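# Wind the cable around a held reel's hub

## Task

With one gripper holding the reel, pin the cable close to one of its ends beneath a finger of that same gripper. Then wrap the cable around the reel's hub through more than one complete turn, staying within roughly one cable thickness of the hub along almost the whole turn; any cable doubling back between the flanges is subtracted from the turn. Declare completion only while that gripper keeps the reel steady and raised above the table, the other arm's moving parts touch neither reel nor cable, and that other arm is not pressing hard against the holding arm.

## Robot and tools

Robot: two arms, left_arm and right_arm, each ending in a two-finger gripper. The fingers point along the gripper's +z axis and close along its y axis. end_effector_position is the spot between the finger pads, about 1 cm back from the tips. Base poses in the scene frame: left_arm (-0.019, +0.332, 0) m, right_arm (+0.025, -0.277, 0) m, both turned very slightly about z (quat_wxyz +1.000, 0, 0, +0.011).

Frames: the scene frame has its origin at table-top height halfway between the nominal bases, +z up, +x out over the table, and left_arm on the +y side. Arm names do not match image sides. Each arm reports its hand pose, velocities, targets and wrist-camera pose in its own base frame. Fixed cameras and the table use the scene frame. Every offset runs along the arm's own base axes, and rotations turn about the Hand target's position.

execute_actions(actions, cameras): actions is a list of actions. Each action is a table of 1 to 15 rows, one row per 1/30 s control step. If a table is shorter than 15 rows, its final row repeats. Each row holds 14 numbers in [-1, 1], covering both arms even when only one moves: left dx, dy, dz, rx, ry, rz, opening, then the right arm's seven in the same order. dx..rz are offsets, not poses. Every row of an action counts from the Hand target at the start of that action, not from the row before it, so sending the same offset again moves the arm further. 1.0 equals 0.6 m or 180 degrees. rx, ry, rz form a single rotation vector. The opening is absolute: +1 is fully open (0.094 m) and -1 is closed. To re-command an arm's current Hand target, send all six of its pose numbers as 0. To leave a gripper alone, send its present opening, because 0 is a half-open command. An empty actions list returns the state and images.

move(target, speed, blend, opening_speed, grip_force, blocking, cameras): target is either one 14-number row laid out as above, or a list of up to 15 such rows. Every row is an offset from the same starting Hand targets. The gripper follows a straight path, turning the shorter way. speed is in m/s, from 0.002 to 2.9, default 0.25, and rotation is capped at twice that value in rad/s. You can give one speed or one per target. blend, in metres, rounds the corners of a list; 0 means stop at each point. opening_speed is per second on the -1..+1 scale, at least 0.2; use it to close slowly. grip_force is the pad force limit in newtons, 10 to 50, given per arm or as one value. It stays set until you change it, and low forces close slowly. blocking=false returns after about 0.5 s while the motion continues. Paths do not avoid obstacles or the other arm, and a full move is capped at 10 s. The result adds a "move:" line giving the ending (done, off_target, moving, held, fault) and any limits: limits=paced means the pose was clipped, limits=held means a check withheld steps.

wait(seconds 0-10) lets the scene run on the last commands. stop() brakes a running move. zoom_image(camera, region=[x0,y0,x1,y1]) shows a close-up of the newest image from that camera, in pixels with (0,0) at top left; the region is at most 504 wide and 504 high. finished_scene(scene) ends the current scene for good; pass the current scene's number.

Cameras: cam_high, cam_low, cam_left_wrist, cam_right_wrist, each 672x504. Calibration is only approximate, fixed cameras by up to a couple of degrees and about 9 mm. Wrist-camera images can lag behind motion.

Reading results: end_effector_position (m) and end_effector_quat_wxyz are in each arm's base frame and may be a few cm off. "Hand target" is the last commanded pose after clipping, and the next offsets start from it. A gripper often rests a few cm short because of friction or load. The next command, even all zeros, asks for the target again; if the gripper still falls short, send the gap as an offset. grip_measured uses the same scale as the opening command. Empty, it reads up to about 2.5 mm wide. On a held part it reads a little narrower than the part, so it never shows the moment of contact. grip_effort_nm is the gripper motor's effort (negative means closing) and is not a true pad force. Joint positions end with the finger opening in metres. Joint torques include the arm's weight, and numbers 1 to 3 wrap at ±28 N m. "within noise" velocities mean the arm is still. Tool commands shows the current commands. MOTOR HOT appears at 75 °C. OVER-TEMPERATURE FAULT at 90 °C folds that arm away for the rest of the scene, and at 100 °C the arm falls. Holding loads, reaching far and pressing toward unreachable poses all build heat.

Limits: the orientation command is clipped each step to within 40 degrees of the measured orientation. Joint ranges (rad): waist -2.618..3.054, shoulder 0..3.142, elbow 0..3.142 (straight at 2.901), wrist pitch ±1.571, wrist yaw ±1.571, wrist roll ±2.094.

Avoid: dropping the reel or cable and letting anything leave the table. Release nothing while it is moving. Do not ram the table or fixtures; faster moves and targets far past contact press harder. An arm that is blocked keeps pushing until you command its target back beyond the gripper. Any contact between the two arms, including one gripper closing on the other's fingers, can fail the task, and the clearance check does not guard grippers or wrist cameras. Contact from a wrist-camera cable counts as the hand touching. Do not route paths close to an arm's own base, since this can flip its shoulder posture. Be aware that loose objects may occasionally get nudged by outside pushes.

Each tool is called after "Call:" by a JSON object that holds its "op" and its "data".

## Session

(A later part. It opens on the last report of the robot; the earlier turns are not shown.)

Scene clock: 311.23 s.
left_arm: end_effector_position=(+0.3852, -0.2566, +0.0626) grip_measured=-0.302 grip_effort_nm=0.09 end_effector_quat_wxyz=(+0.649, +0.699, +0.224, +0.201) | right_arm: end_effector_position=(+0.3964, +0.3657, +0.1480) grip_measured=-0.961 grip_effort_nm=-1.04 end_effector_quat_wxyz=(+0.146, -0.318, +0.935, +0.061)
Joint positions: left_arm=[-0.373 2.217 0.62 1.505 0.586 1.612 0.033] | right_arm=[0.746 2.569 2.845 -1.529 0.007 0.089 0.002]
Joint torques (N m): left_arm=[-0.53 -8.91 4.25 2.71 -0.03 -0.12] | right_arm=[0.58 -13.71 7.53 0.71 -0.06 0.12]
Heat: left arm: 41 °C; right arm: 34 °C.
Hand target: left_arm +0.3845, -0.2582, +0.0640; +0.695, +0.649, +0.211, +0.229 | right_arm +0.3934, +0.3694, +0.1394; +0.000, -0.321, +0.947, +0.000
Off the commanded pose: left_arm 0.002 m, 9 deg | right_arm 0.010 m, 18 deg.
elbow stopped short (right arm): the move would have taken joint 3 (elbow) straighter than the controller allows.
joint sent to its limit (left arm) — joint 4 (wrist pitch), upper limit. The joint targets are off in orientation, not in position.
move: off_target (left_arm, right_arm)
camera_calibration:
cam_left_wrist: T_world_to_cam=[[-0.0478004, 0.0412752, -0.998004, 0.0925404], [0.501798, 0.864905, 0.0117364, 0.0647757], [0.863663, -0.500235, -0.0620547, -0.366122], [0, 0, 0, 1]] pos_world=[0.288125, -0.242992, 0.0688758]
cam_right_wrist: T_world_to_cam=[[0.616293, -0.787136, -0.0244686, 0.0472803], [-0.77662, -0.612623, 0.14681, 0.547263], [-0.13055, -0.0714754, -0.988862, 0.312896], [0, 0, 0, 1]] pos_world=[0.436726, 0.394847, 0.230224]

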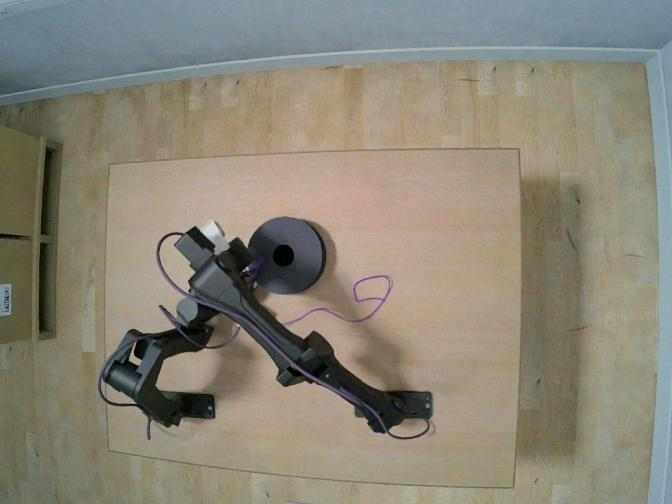

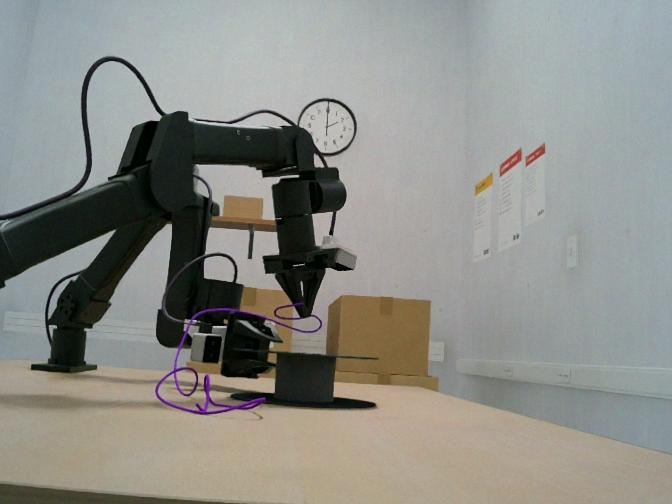

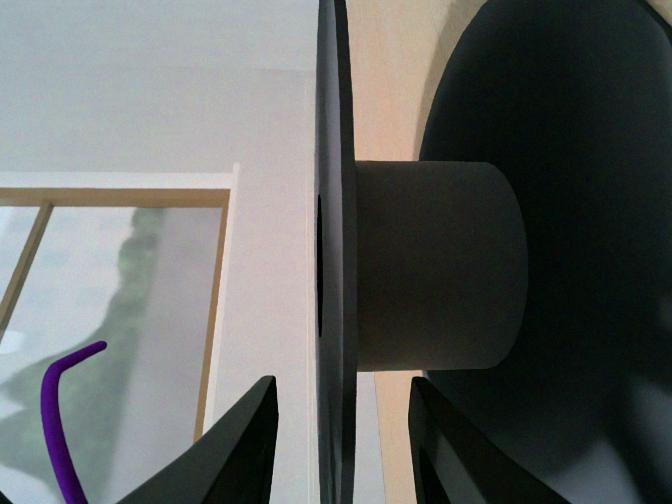

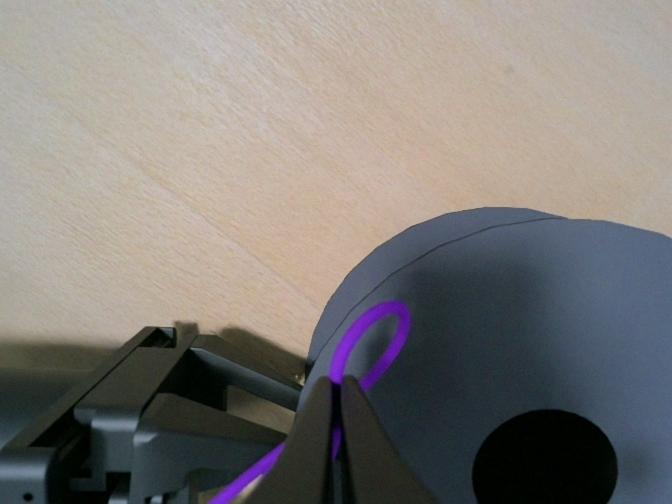

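Call:
{"op": "move", "data": {"target": [[0,0,0,0,0,0,-0.05,0.028,-0.037,0,0,0,0,-1],[0,0,0,0,0,0,-0.05,0.028,-0.037,-0.068,0,0,0,-1]], "cameras": ["all"], "speed": 0.08}}

Call:
{"op": "zoom_image", "data": {"camera": "cam_high", "region": [210, 220, 310, 310]}}

Call:
{"op": "zoom_image", "data": {"camera": "cam_low", "region": [215, 270, 385, 400]}}

Scene clock: 317.47 s.
left_arm: end_effector_position=(+0.3852, -0.2566, +0.0626) grip_measured=-0.052 grip_effort_nm=0.10 end_effector_quat_wxyz=(+0.649, +0.699, +0.224, +0.201) | right_arm: end_effector_position=(+0.4077, +0.3496, +0.1086) grip_measured=-0.961 grip_effort_nm=-1.05 end_effector_quat_wxyz=(+0.107, -0.318, +0.941, +0.042)
Joint positions: left_arm=[-0.373 2.217 0.62 1.505 0.586 1.612 0.045] | right_arm=[0.707 2.643 2.845 -1.542 0.001 0.055 0.002]
Joint torques (N m): left_arm=[-0.5 -8.99 4.25 2.7 -0.01 -0.11] | right_arm=[-0.62 -13.74 7.77 0.58 -0.01 -0.06]
Motor temperatures (°C): left_arm=[22 25 39 42 22 21 25] | right_arm=[24 25 34 27 21 23 23]
Heat: left arm: 42 °C; right arm: 34 °C.
Hand target: left_arm +0.3845, -0.2582, +0.0640; +0.695, +0.649, +0.211, +0.229 | right_arm +0.4102, +0.3472, +0.0984; +0.000, -0.321, +0.947, +0.000
Off the commanded pose: left_arm 0.002 m, 9 deg | right_arm 0.011 m, 13 deg.
elbow stopped short (right arm): the move would have taken joint 3 (elbow) straighter than the controller allows.
joint sent to its limit (left arm) — joint 4 (wrist pitch), upper limit. The joint targets are off in orientation, not in position.
move: off_target (left_arm, right_arm)
camera_calibration:
cam_left_wrist: T_world_to_cam=[[-0.0478004, 0.0412752, -0.998004, 0.0925404], [0.501798, 0.864905, 0.0117364, 0.0647757], [0.863663, -0.500235, -0.0620547, -0.366122], [0, 0, 0, 1]] pos_world=[0.288125, -0.242992, 0.0688758]
cam_right_wrist: T_world_to_cam=[[0.611898, -0.790771, -0.01623, 0.0288215], [-0.766987, -0.598256, 0.231993, 0.533643], [-0.193163, -0.129508, -0.972582, 0.318324], [0, 0, 0, 1]] pos_world=[0.45315, 0.383272, 0.186262]

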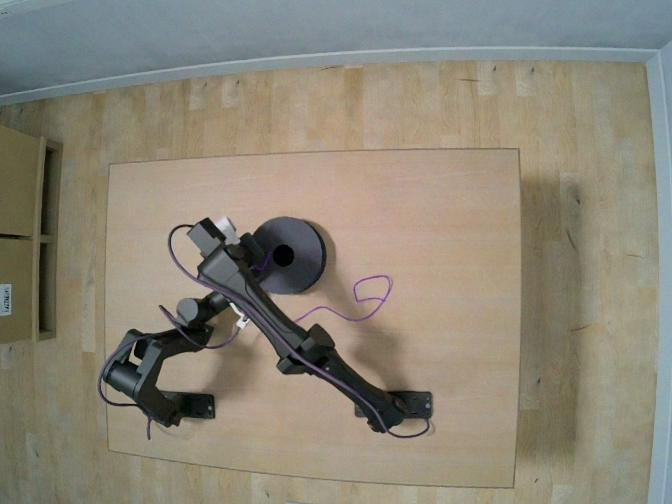

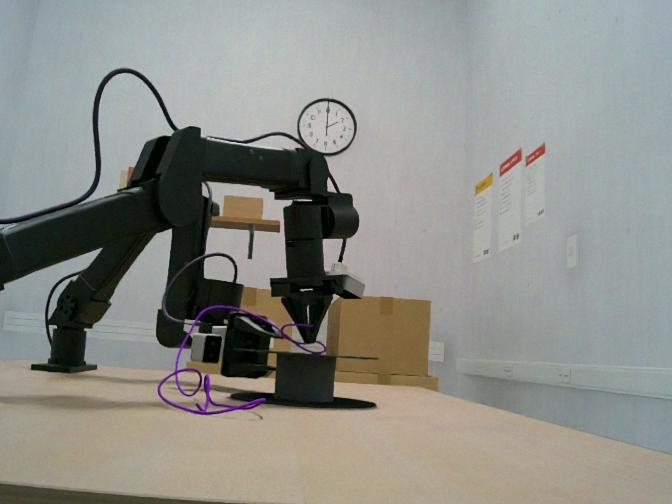

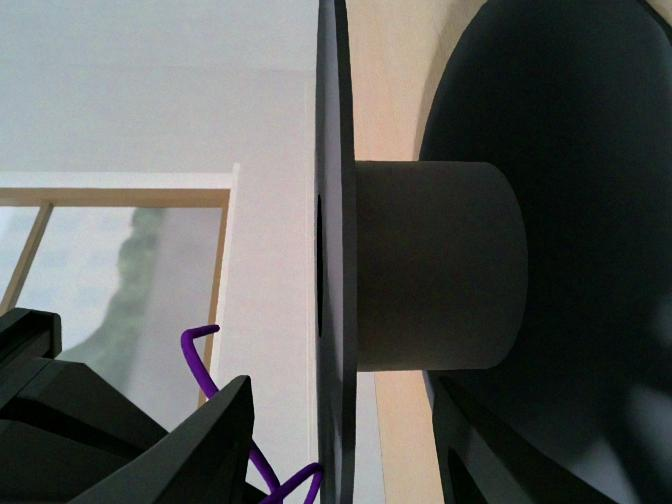

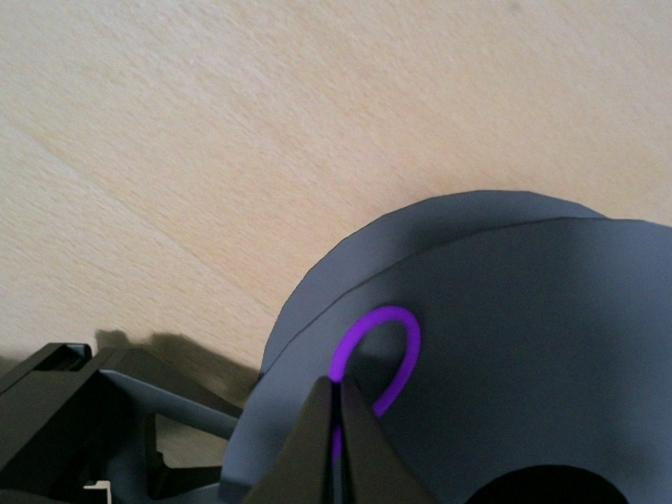

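Scaled by 5.040 from the camera's 672x504 image, which has a finer 960x720 frame.

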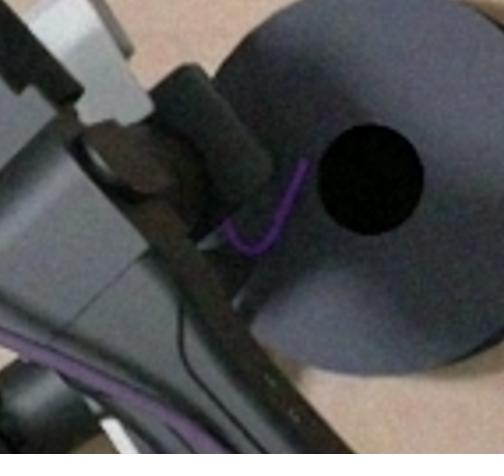

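Scaled by 2.965 from the camera's 672x504 image, which has a finer 960x720 frame.

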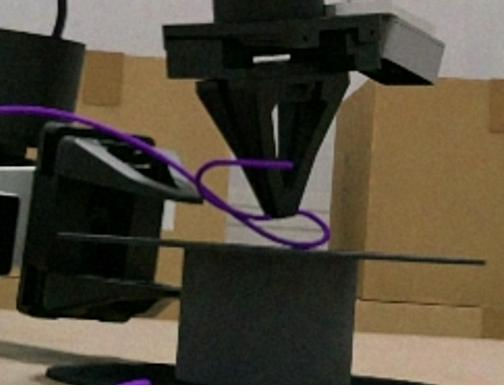

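Call:
{"op": "move", "data": {"target": [[0,0,0,0,0,0,0.6,0,0,0,0,0,0,-1],[0,0,0,0,0,0,0.6,0.0,0.0,-0.015,0,0,0,-1],[0,0,0,0,0,0,0.6,-0.026,0.034,-0.015,0,0,0,-1]], "cameras": ["all"], "speed": 0.06, "opening_speed": 0.5}}

Call:
{"op": "zoom_image", "data": {"camera": "cam_high", "region": [210, 220, 310, 310]}}

Call:
{"op": "zoom_image", "data": {"camera": "cam_low", "region": [215, 270, 385, 400]}}

Scene clock: 324.23 s.
left_arm: end_effector_position=(+0.3852, -0.2566, +0.0626) grip_measured=+0.598 grip_effort_nm=0.09 end_effector_quat_wxyz=(+0.649, +0.699, +0.224, +0.201) | right_arm: end_effector_position=(+0.3960, +0.3625, +0.1009) grip_measured=-0.961 grip_effort_nm=-1.04 end_effector_quat_wxyz=(+0.099, -0.320, +0.941, +0.043)
Joint positions: left_arm=[-0.373 2.217 0.62 1.505 0.586 1.612 0.075] | right_arm=[0.74 2.658 2.845 -1.542 0.001 0.084 0.002]
Joint torques (N m): left_arm=[-0.55 -8.91 4.16 2.7 -0.02 -0.11] | right_arm=[0.75 -13.6 7.72 0.63 0.01 0.1]
Heat: left arm: 43 °C; right arm: 34 °C.
Hand target: left_arm +0.3845, -0.2582, +0.0640; +0.695, +0.649, +0.211, +0.229 | right_arm +0.3947, +0.3676, +0.0896; +0.000, -0.321, +0.947, +0.000
Off the commanded pose: left_arm 0.002 m, 9 deg | right_arm 0.013 m, 12 deg.
elbow stopped short (right arm): the move would have taken joint 3 (elbow) straighter than the controller allows.
joint sent to its limit (left arm) — joint 4 (wrist pitch), upper limit. The joint targets are off in orientation, not in position.
move: off_target (left_arm, right_arm)
camera_calibration:
cam_left_wrist: T_world_to_cam=[[-0.0478004, 0.0412752, -0.998004, 0.0925404], [0.501798, 0.864905, 0.0117364, 0.0647757], [0.863663, -0.500235, -0.0620547, -0.366122], [0, 0, 0, 1]] pos_world=[0.288125, -0.242992, 0.0688758]
cam_right_wrist: T_world_to_cam=[[0.614277, -0.788787, -0.0218713, 0.0450147], [-0.761244, -0.599671, 0.246784, 0.530962], [-0.207775, -0.134944, -0.968824, 0.317601], [0, 0, 0, 1]] pos_world=[0.44253, 0.396768, 0.177651]

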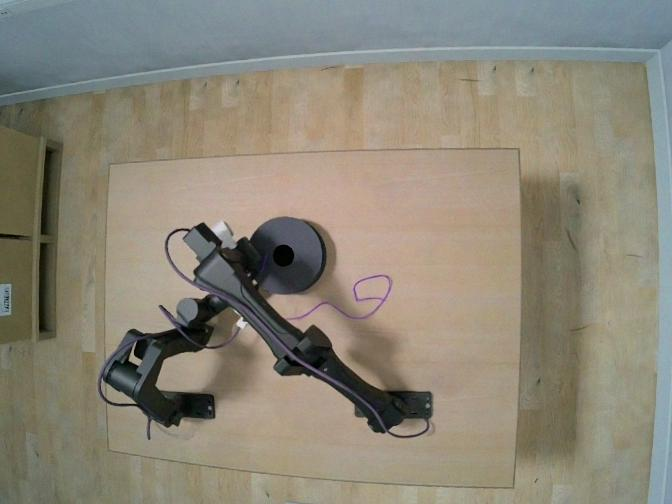

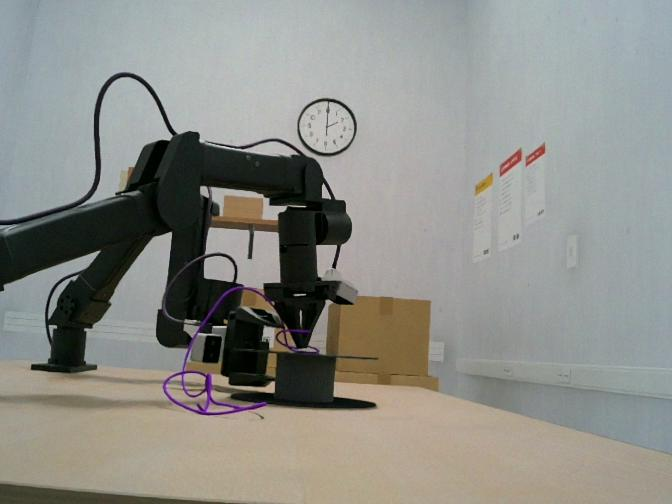

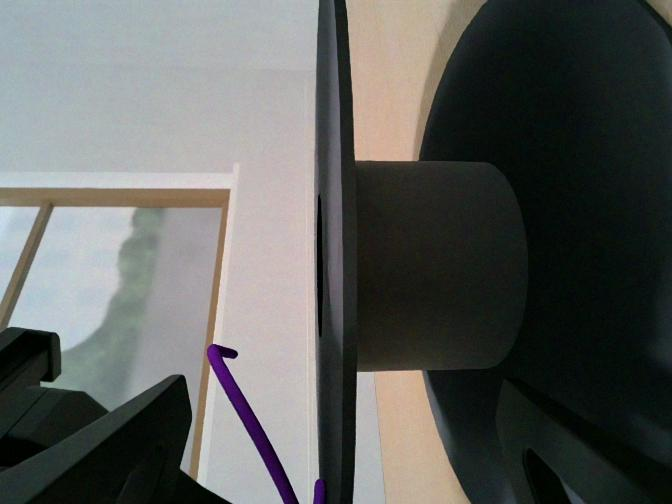

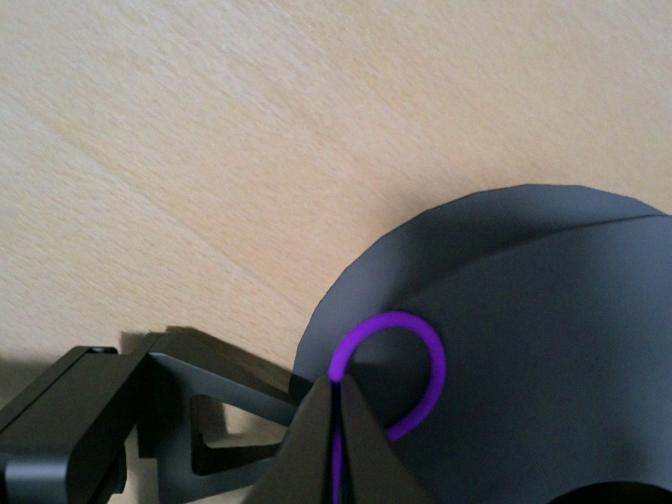

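Scaled by 5.040 from the camera's 672x504 image, which has a finer 960x720 frame.

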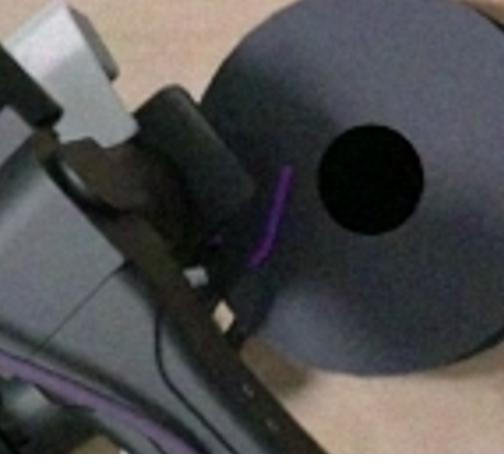

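Scaled by 2.965 from the camera's 672x504 image, which has a finer 960x720 frame.

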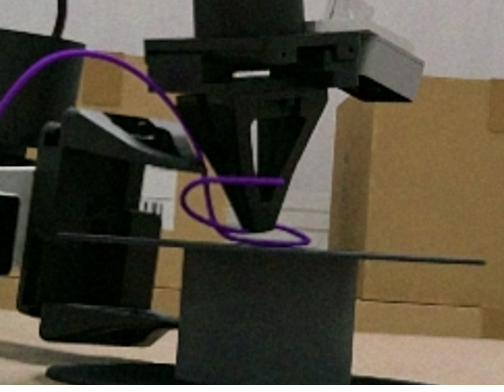

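Call:
{"op": "move", "data": {"target": [0,0,0,0,0,0,0.6,-0.033,0.0437,0,0,0,0,-1], "cameras": ["all"], "speed": 0.06}}

Call:
{"op": "zoom_image", "data": {"camera": "cam_low", "region": [215, 270, 385, 400]}}

Scene clock: 327.00 s.
left_arm: end_effector_position=(+0.3848, -0.2564, +0.0595) grip_measured=+0.598 grip_effort_nm=0.09 end_effector_quat_wxyz=(+0.647, +0.700, +0.226, +0.199) | right_arm: end_effector_position=(+0.3915, +0.3726, +0.1020) grip_measured=-0.961 grip_effort_nm=-1.05 end_effector_quat_wxyz=(+0.115, -0.310, +0.943, +0.027)
Joint positions: left_arm=[-0.373 2.224 0.62 1.505 0.586 1.612 0.075] | right_arm=[0.777 2.658 2.845 -1.527 0.054 0.135 0.002]
Joint torques (N m): left_arm=[-0.53 -9.55 4.18 2.69 0 -0.12] | right_arm=[2.95 -13.57 7.68 0.66 -0.45 0.19]
Heat: left arm: 43 °C; right arm: 34 °C.
Hand target: left_arm +0.3845, -0.2582, +0.0640; +0.695, +0.649, +0.211, +0.228 | right_arm +0.3750, +0.3938, +0.0896; +0.000, -0.321, +0.947, +0.000
Off the commanded pose: left_arm 0.005 m, 9 deg | right_arm 0.030 m, 14 deg.
elbow stopped short (right arm): the move would have taken joint 3 (elbow) straighter than the controller allows.
joint sent to its limit (left arm) — joint 4 (wrist pitch), upper limit. The joint targets are off in orientation, not in position.
move: off_target (left_arm, right_arm)
camera_calibration:
cam_left_wrist: T_world_to_cam=[[-0.0548922, 0.043634, -0.997538, 0.0927164], [0.501858, 0.86489, 0.0102157, 0.0649987], [0.863207, -0.500061, -0.0693738, -0.365213], [0, 0, 0, 1]] pos_world=[0.287724, -0.242891, 0.0664879]
cam_right_wrist: T_world_to_cam=[[0.595112, -0.803472, 0.0165701, 0.0647362], [-0.784863, -0.576649, 0.226862, 0.536075], [-0.172722, -0.148013, -0.973786, 0.310705], [0, 0, 0, 1]] pos_world=[0.435885, 0.407129, 0.179873]

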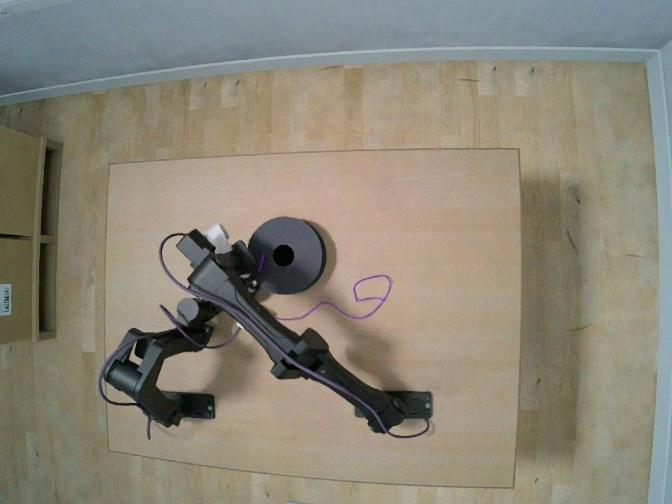

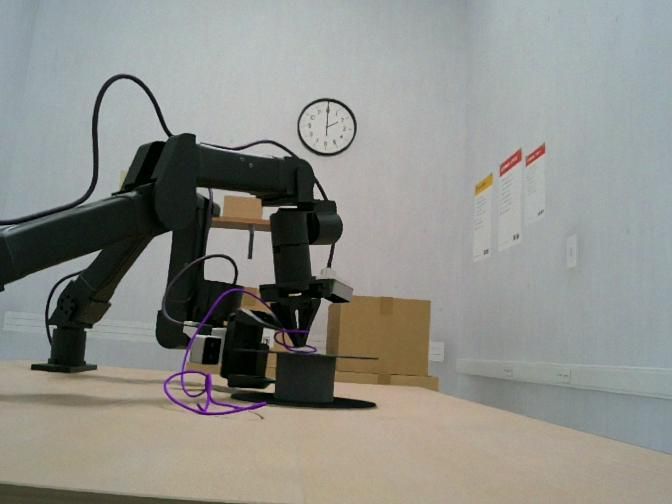

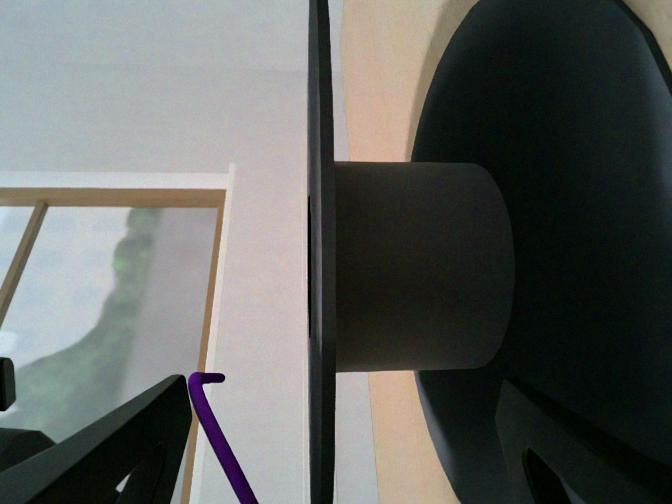

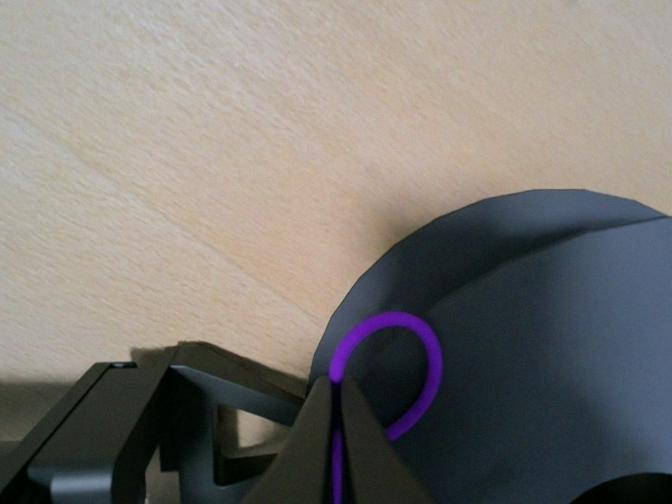

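Scaled by 2.965 from the camera's 672x504 image, which has a finer 960x720 frame.

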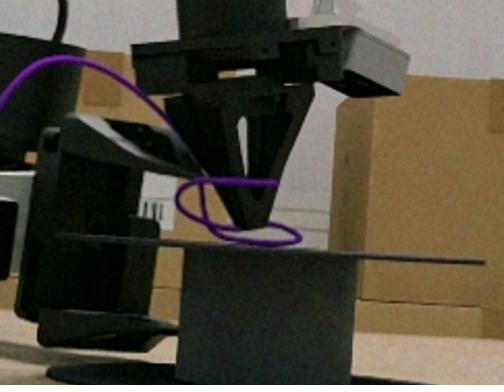

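Call:
{"op": "move", "data": {"target": [[0,0,0,0,0,0,0.6,0.031,-0.034,0,0,0,0,-1],[-0.0265,-0.0202,0.004,0,0,0,0.6,0.031,-0.034,0,0,0,0,-1],[-0.0035,-0.049,0.004,0,0,0,0.6,0.031,-0.034,0,0,0,0,-1]], "cameras": ["all"], "speed": 0.05}}

Call:
{"op": "zoom_image", "data": {"camera": "cam_low", "region": [215, 270, 385, 400]}}

Call:
{"op": "zoom_image", "data": {"camera": "cam_high", "region": [210, 220, 310, 310]}}

Scene clock: 333.07 s.
left_arm: end_effector_position=(+0.3788, -0.2838, +0.0588) grip_measured=+0.598 grip_effort_nm=0.09 end_effector_quat_wxyz=(+0.648, +0.699, +0.226, +0.200) | right_arm: end_effector_position=(+0.3907, +0.3738, +0.1018) grip_measured=-0.961 grip_effort_nm=-1.05 end_effector_quat_wxyz=(+0.106, -0.318, +0.941, +0.046)
Joint positions: left_arm=[-0.464 2.238 0.643 1.505 0.494 1.6 0.075] | right_arm=[0.763 2.658 2.845 -1.526 0.006 0.111 0.002]
Joint torques (N m): left_arm=[-0.73 -9.44 5.93 2.74 -0.07 -0.13] | right_arm=[-0.61 -13.52 7.75 0.63 -0.06 -0.06]
Heat: left arm: 44 °C; right arm: 34 °C.
Hand target: left_arm +0.3823, -0.2878, +0.0664; +0.695, +0.649, +0.211, +0.228 | right_arm +0.3935, +0.3734, +0.0896; +0.000, -0.321, +0.947, +0.000
Off the commanded pose: left_arm 0.009 m, 9 deg | right_arm 0.013 m, 13 deg.
elbow stopped short (right arm): the move would have taken joint 3 (elbow) straighter than the controller allows.
joint sent to its limit (left arm) — joint 4 (wrist pitch), upper limit. The joint targets are off in orientation, not in position.
move: off_target (left_arm, right_arm)
camera_calibration:
cam_left_wrist: T_world_to_cam=[[-0.0527165, 0.0410494, -0.997765, 0.0913867], [0.500321, 0.865791, 0.00918562, 0.092551], [0.864234, -0.498719, -0.0661794, -0.373985], [0, 0, 0, 1]] pos_world=[0.281723, -0.270394, 0.0655823]
cam_right_wrist: T_world_to_cam=[[0.61208, -0.790421, -0.0243423, 0.0588538], [-0.765753, -0.600101, 0.231303, 0.537005], [-0.197435, -0.122936, -0.972577, 0.310762], [0, 0, 0, 1]] pos_world=[0.436545, 0.40698, 0.179461]

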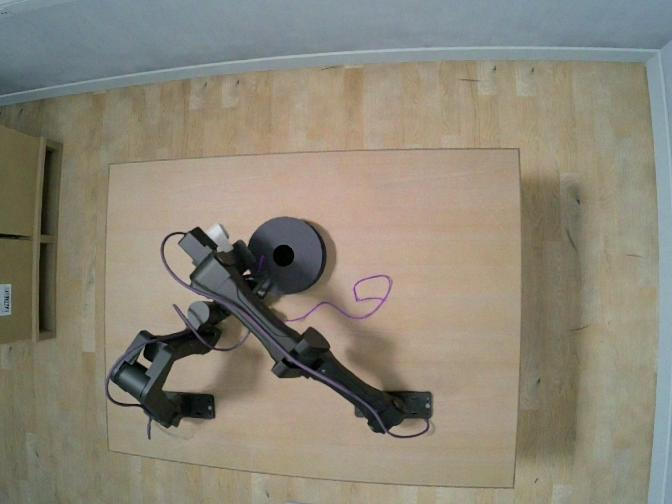

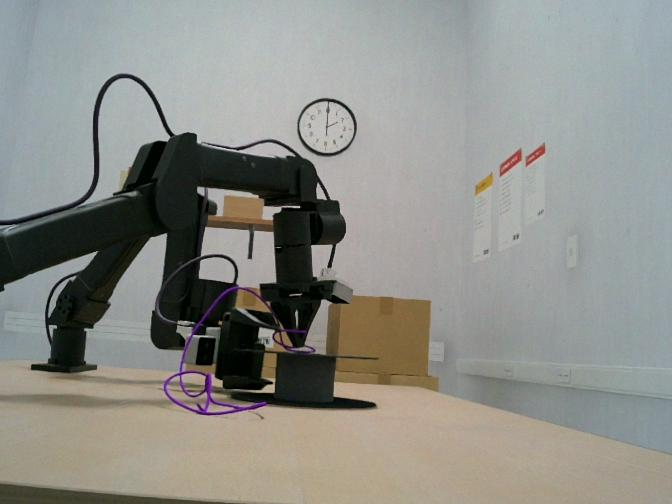

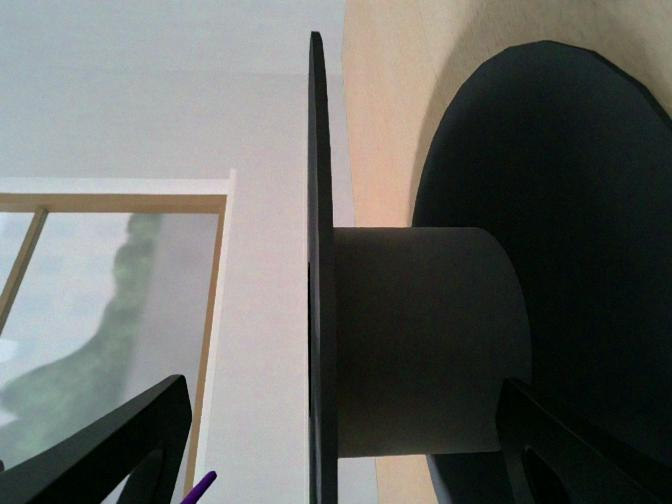

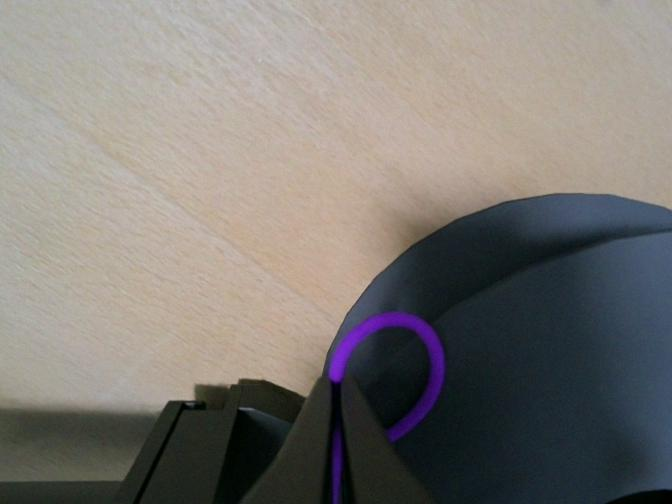

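Scaled by 2.965 from the camera's 672x504 image, which has a finer 960x720 frame.

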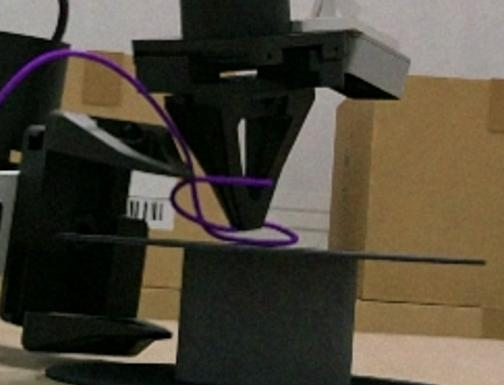

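Scaled by 5.040 from the camera's 672x504 image, which has a finer 960x720 frame.

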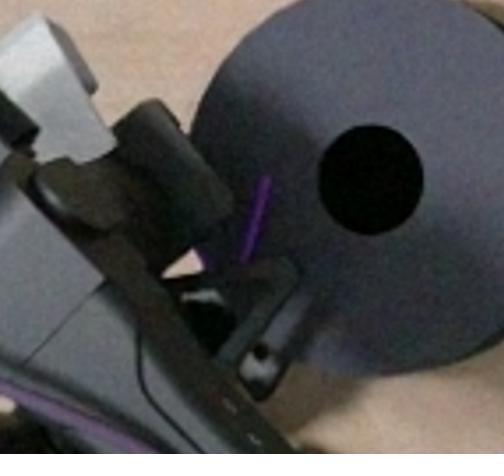

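Call:
{"op": "move", "data": {"target": [0.0175,0.0135,0.0,0,0,0,0.6,0,0,0,0,0,0,-1], "cameras": ["cam_left_wrist","cam_low","cam_high"], "speed": 0.05}}

Call:
{"op": "zoom_image", "data": {"camera": "cam_high", "region": [210, 220, 310, 310]}}

Scene clock: 335.33 s.
left_arm: end_effector_position=(+0.3842, -0.2825, +0.0583) grip_measured=+0.598 grip_effort_nm=0.10 end_effector_quat_wxyz=(+0.651, +0.698, +0.223, +0.199) | right_arm: end_effector_position=(+0.3938, +0.3741, +0.1024) grip_measured=-0.961 grip_effort_nm=-1.04 end_effector_quat_wxyz=(+0.111, -0.316, +0.941, +0.048)
Joint positions: left_arm=[-0.449 2.254 0.665 1.505 0.515 1.6 0.075] | right_arm=[0.76 2.658 2.845 -1.516 0.006 0.111 0.002]
Joint torques (N m): left_arm=[1.28 -9.62 6.32 2.73 0.07 -0.16] | right_arm=[-0.27 -13.64 7.72 0.55 -0.06 -0.07]
Heat: left arm: 44 °C; right arm: 34 °C.
Hand target: left_arm +0.3929, -0.2795, +0.0665; +0.695, +0.649, +0.211, +0.228 | right_arm +0.3935, +0.3734, +0.0896; +0.000, -0.321, +0.947, +0.000
Off the commanded pose: left_arm 0.012 m, 8 deg | right_arm 0.013 m, 14 deg.
elbow stopped short (right arm): the move would have taken joint 3 (elbow) straighter than the controller allows.
joint sent to its limit (left arm) — joint 4 (wrist pitch), upper limit. The joint targets are off in orientation, not in position.
move: off_target (left_arm, right_arm)
camera_calibration:
cam_left_wrist: T_world_to_cam=[[-0.04774, 0.0366052, -0.998189, 0.087986], [0.506144, 0.862417, 0.00741904, 0.0856522], [0.861126, -0.504873, -0.0596993, -0.378902], [0, 0, 0, 1]] pos_world=[0.28713, -0.268386, 0.064571]
Images, in order (width x height): cam_high 672x504, cam_low 672x504, cam_left_wrist 672x504.

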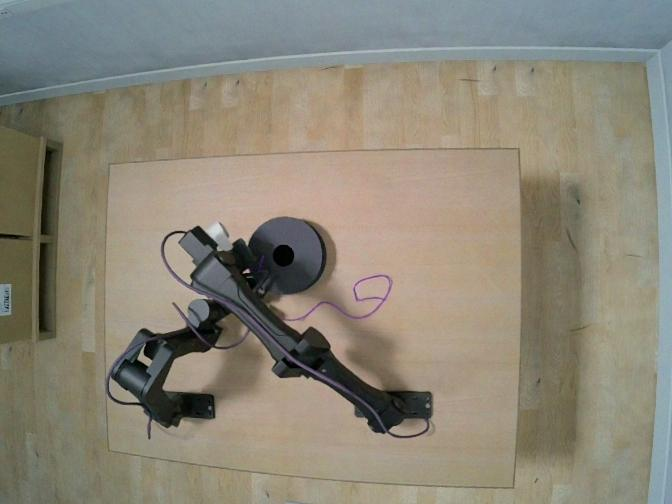

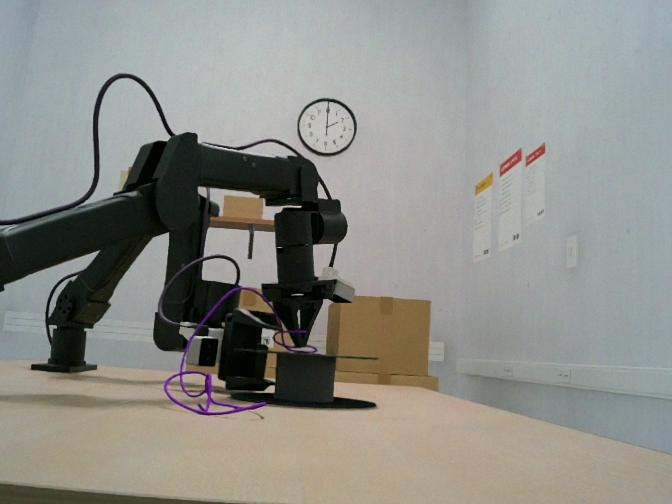

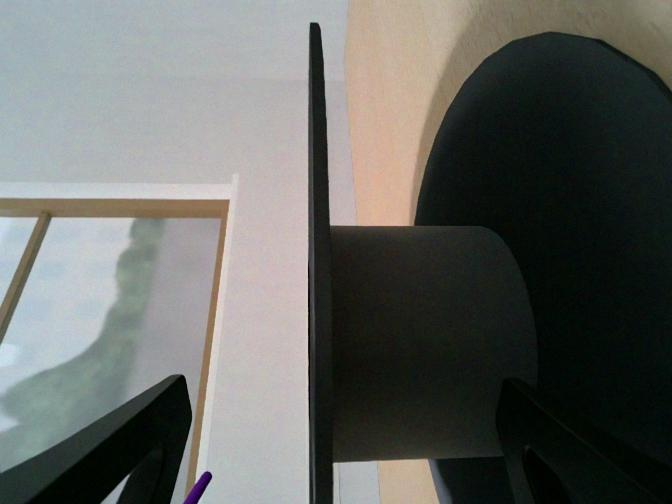

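Scaled by 5.040 from the camera's 672x504 image, which has a finer 960x720 frame.

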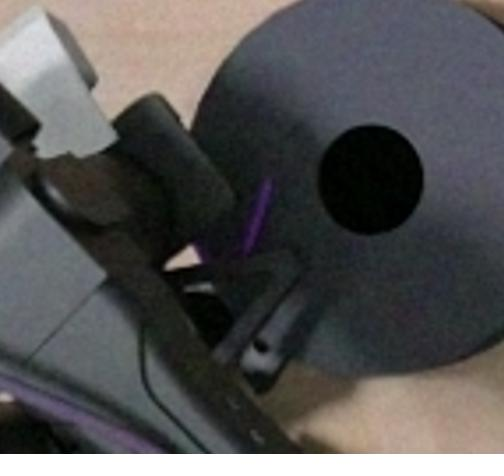

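Call:
{"op": "move", "data": {"target": [[-0.008,-0.004,0.006,0,0,0,0.6,0,0,0,0,0,0,-1],[-0.008,-0.004,0.006,0,0,0,-0.7,0,0,0,0,0,0,-1]], "cameras": ["cam_left_wrist","cam_low","cam_high","cam_right_wrist"], "speed": 0.05, "opening_speed": 0.4}}

Call:
{"op": "zoom_image", "data": {"camera": "cam_high", "region": [210, 220, 310, 310]}}

Call:
{"op": "zoom_image", "data": {"camera": "cam_low", "region": [215, 270, 385, 400]}}

Scene clock: 340.97 s.
left_arm: end_effector_position=(+0.3855, -0.2830, +0.0595) grip_measured=-0.697 grip_effort_nm=-0.19 end_effector_quat_wxyz=(+0.653, +0.696, +0.224, +0.198) | right_arm: end_effector_position=(+0.3936, +0.3744, +0.1024) grip_measured=-0.961 grip_effort_nm=-1.05 end_effector_quat_wxyz=(+0.110, -0.316, +0.941, +0.049)
Joint positions: left_arm=[-0.449 2.254 0.67 1.505 0.514 1.594 0.014] | right_arm=[0.76 2.658 2.845 -1.516 0.004 0.111 0.002]
Joint torques (N m): left_arm=[0.13 -11.17 4.42 2.73 -0.06 -0.12] | right_arm=[-0.29 -13.56 7.73 0.54 -0.05 -0.04]
Heat: left arm: 45 °C; right arm: 34 °C.
Hand target: left_arm +0.3880, -0.2819, +0.0698; +0.694, +0.649, +0.211, +0.228 | right_arm +0.3935, +0.3735, +0.0896; +0.000, -0.321, +0.947, +0.000
Off the commanded pose: left_arm 0.011 m, 8 deg | right_arm 0.013 m, 14 deg.
elbow stopped short (right arm): the move would have taken joint 3 (elbow) straighter than the controller allows.
joint sent to its limit (left arm) — joint 4 (wrist pitch), upper limit. The joint targets are off in orientation, not in position.
move: off_target (left_arm, right_arm); target 2's new opening was sent with left_arm's hand 0.013 m and 8 deg from that target
camera_calibration:
cam_left_wrist: T_world_to_cam=[[-0.0483155, 0.0313719, -0.998339, 0.0880364], [0.504812, 0.863225, 0.00269523, 0.0863682], [0.861876, -0.503844, -0.0575441, -0.38042], [0, 0, 0, 1]] pos_world=[0.288529, -0.268989, 0.0657665]
cam_right_wrist: T_world_to_cam=[[0.609832, -0.792076, -0.0268466, 0.0593057], [-0.768979, -0.599567, 0.221791, 0.541471], [-0.191772, -0.114611, -0.974725, 0.306824], [0, 0, 0, 1]] pos_world=[0.439053, 0.406788, 0.180568]

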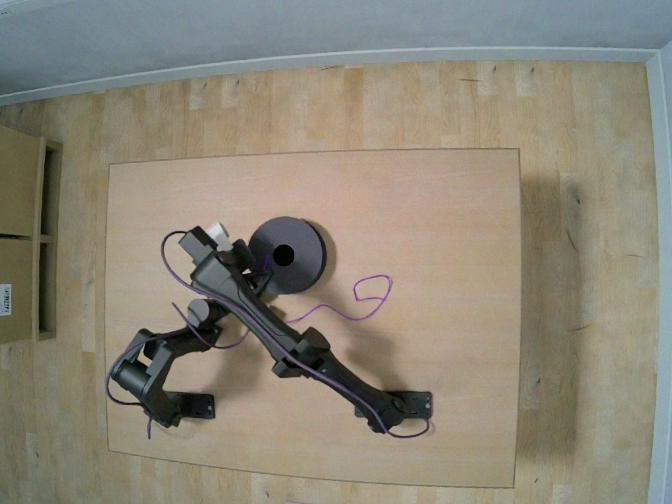

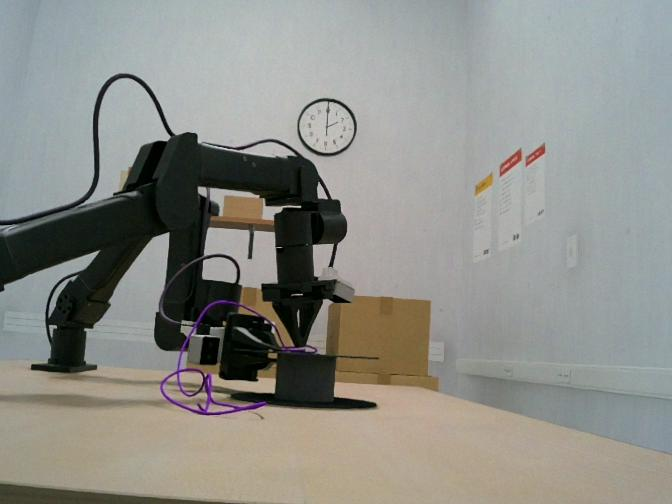

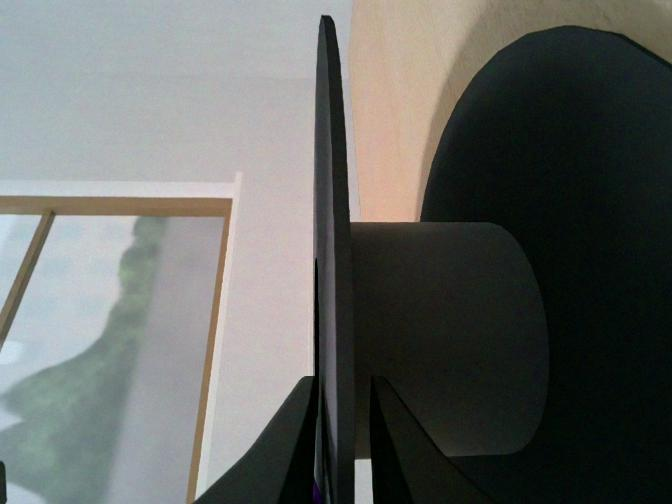

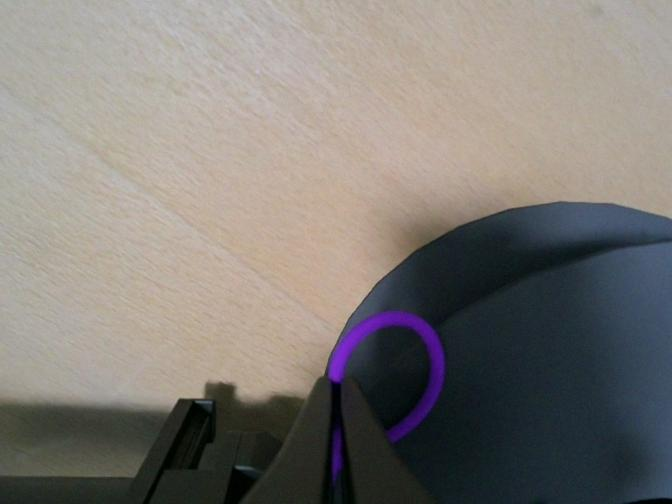

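Scaled by 5.040 from the camera's 672x504 image, which has a finer 960x720 frame.

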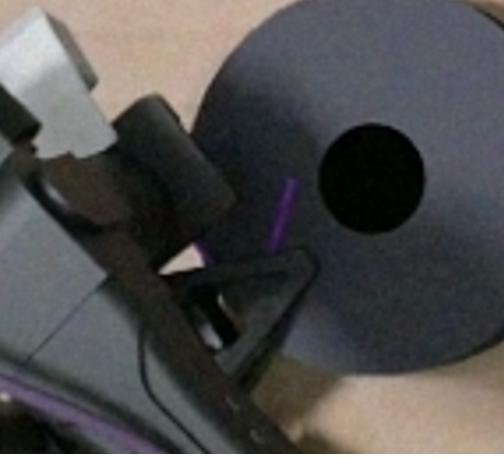

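Scaled by 2.965 from the camera's 672x504 image, which has a finer 960x720 frame.

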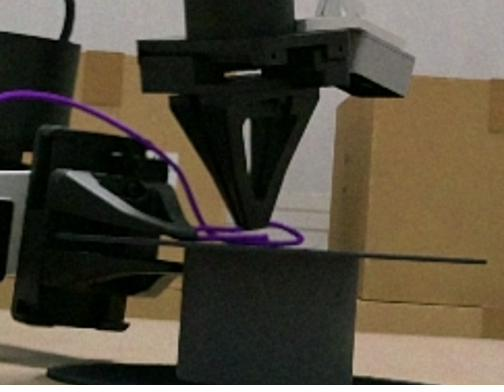

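Call:
{"op": "move", "data": {"target": [0,0,0,0,0,0,-1,0,0,0,0,0,0,-1], "cameras": ["cam_left_wrist"], "opening_speed": 0.3}}

Call:
{"op": "zoom_image", "data": {"camera": "cam_left_wrist", "region": [200, 300, 470, 504]}}

Scene clock: 342.53 s.
left_arm: end_effector_position=(+0.3882, -0.2843, +0.0635) grip_measured=-0.907 grip_effort_nm=-1.05 end_effector_quat_wxyz=(+0.654, +0.695, +0.215, +0.208) | right_arm: end_effector_position=(+0.3936, +0.3744, +0.1024) grip_measured=-0.961 grip_effort_nm=-1.05 end_effector_quat_wxyz=(+0.110, -0.316, +0.941, +0.049)
Joint positions: left_arm=[-0.449 2.252 0.681 1.505 0.514 1.611 0.004] | right_arm=[0.76 2.658 2.845 -1.516 0.004 0.111 0.002]
Joint torques (N m): left_arm=[0.14 -11.04 3.58 2.73 -0.06 -0.29] | right_arm=[-0.25 -13.57 7.71 0.55 -0.06 -0.06]
Heat: left arm: 45 °C; right arm: 34 °C.
Hand target: left_arm +0.3880, -0.2819, +0.0698; +0.694, +0.649, +0.211, +0.228 | right_arm +0.3935, +0.3735, +0.0896; +0.000, -0.321, +0.947, +0.000
Off the commanded pose: left_arm 0.007 m, 7 deg | right_arm 0.013 m, 14 deg.
elbow stopped short (right arm): the move would have taken joint 3 (elbow) straighter than the controller allows.
joint sent to its limit (left arm) — joint 4 (wrist pitch), upper limit. The joint targets are off in orientation, not in position.
move: off_target (left_arm, right_arm)
camera_calibration:
cam_left_wrist: T_world_to_cam=[[-0.0225988, 0.0355819, -0.999111, 0.0833666], [0.505471, 0.862628, 0.019288, 0.0846636], [0.862548, -0.504586, -0.03748, -0.384845], [0, 0, 0, 1]] pos_world=[0.291036, -0.270187, 0.0672356]
Images, in order (width x height): cam_left_wrist 672x504.

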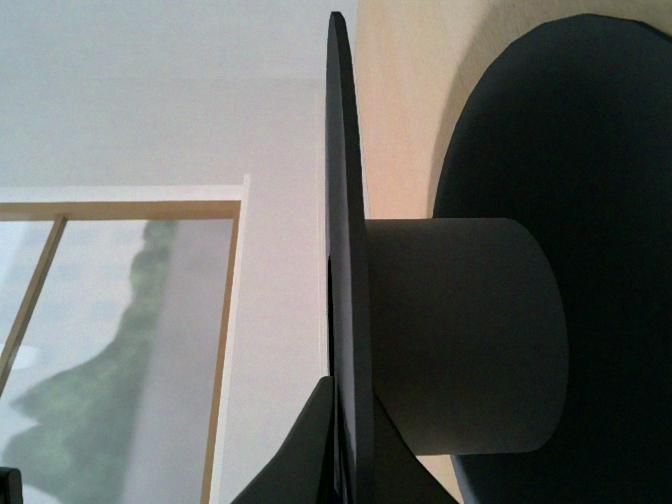

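Scaled by 1.867 from the camera's 672x504 image, which has a finer 960x720 frame.

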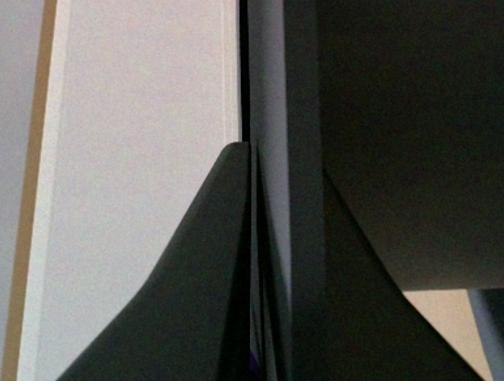

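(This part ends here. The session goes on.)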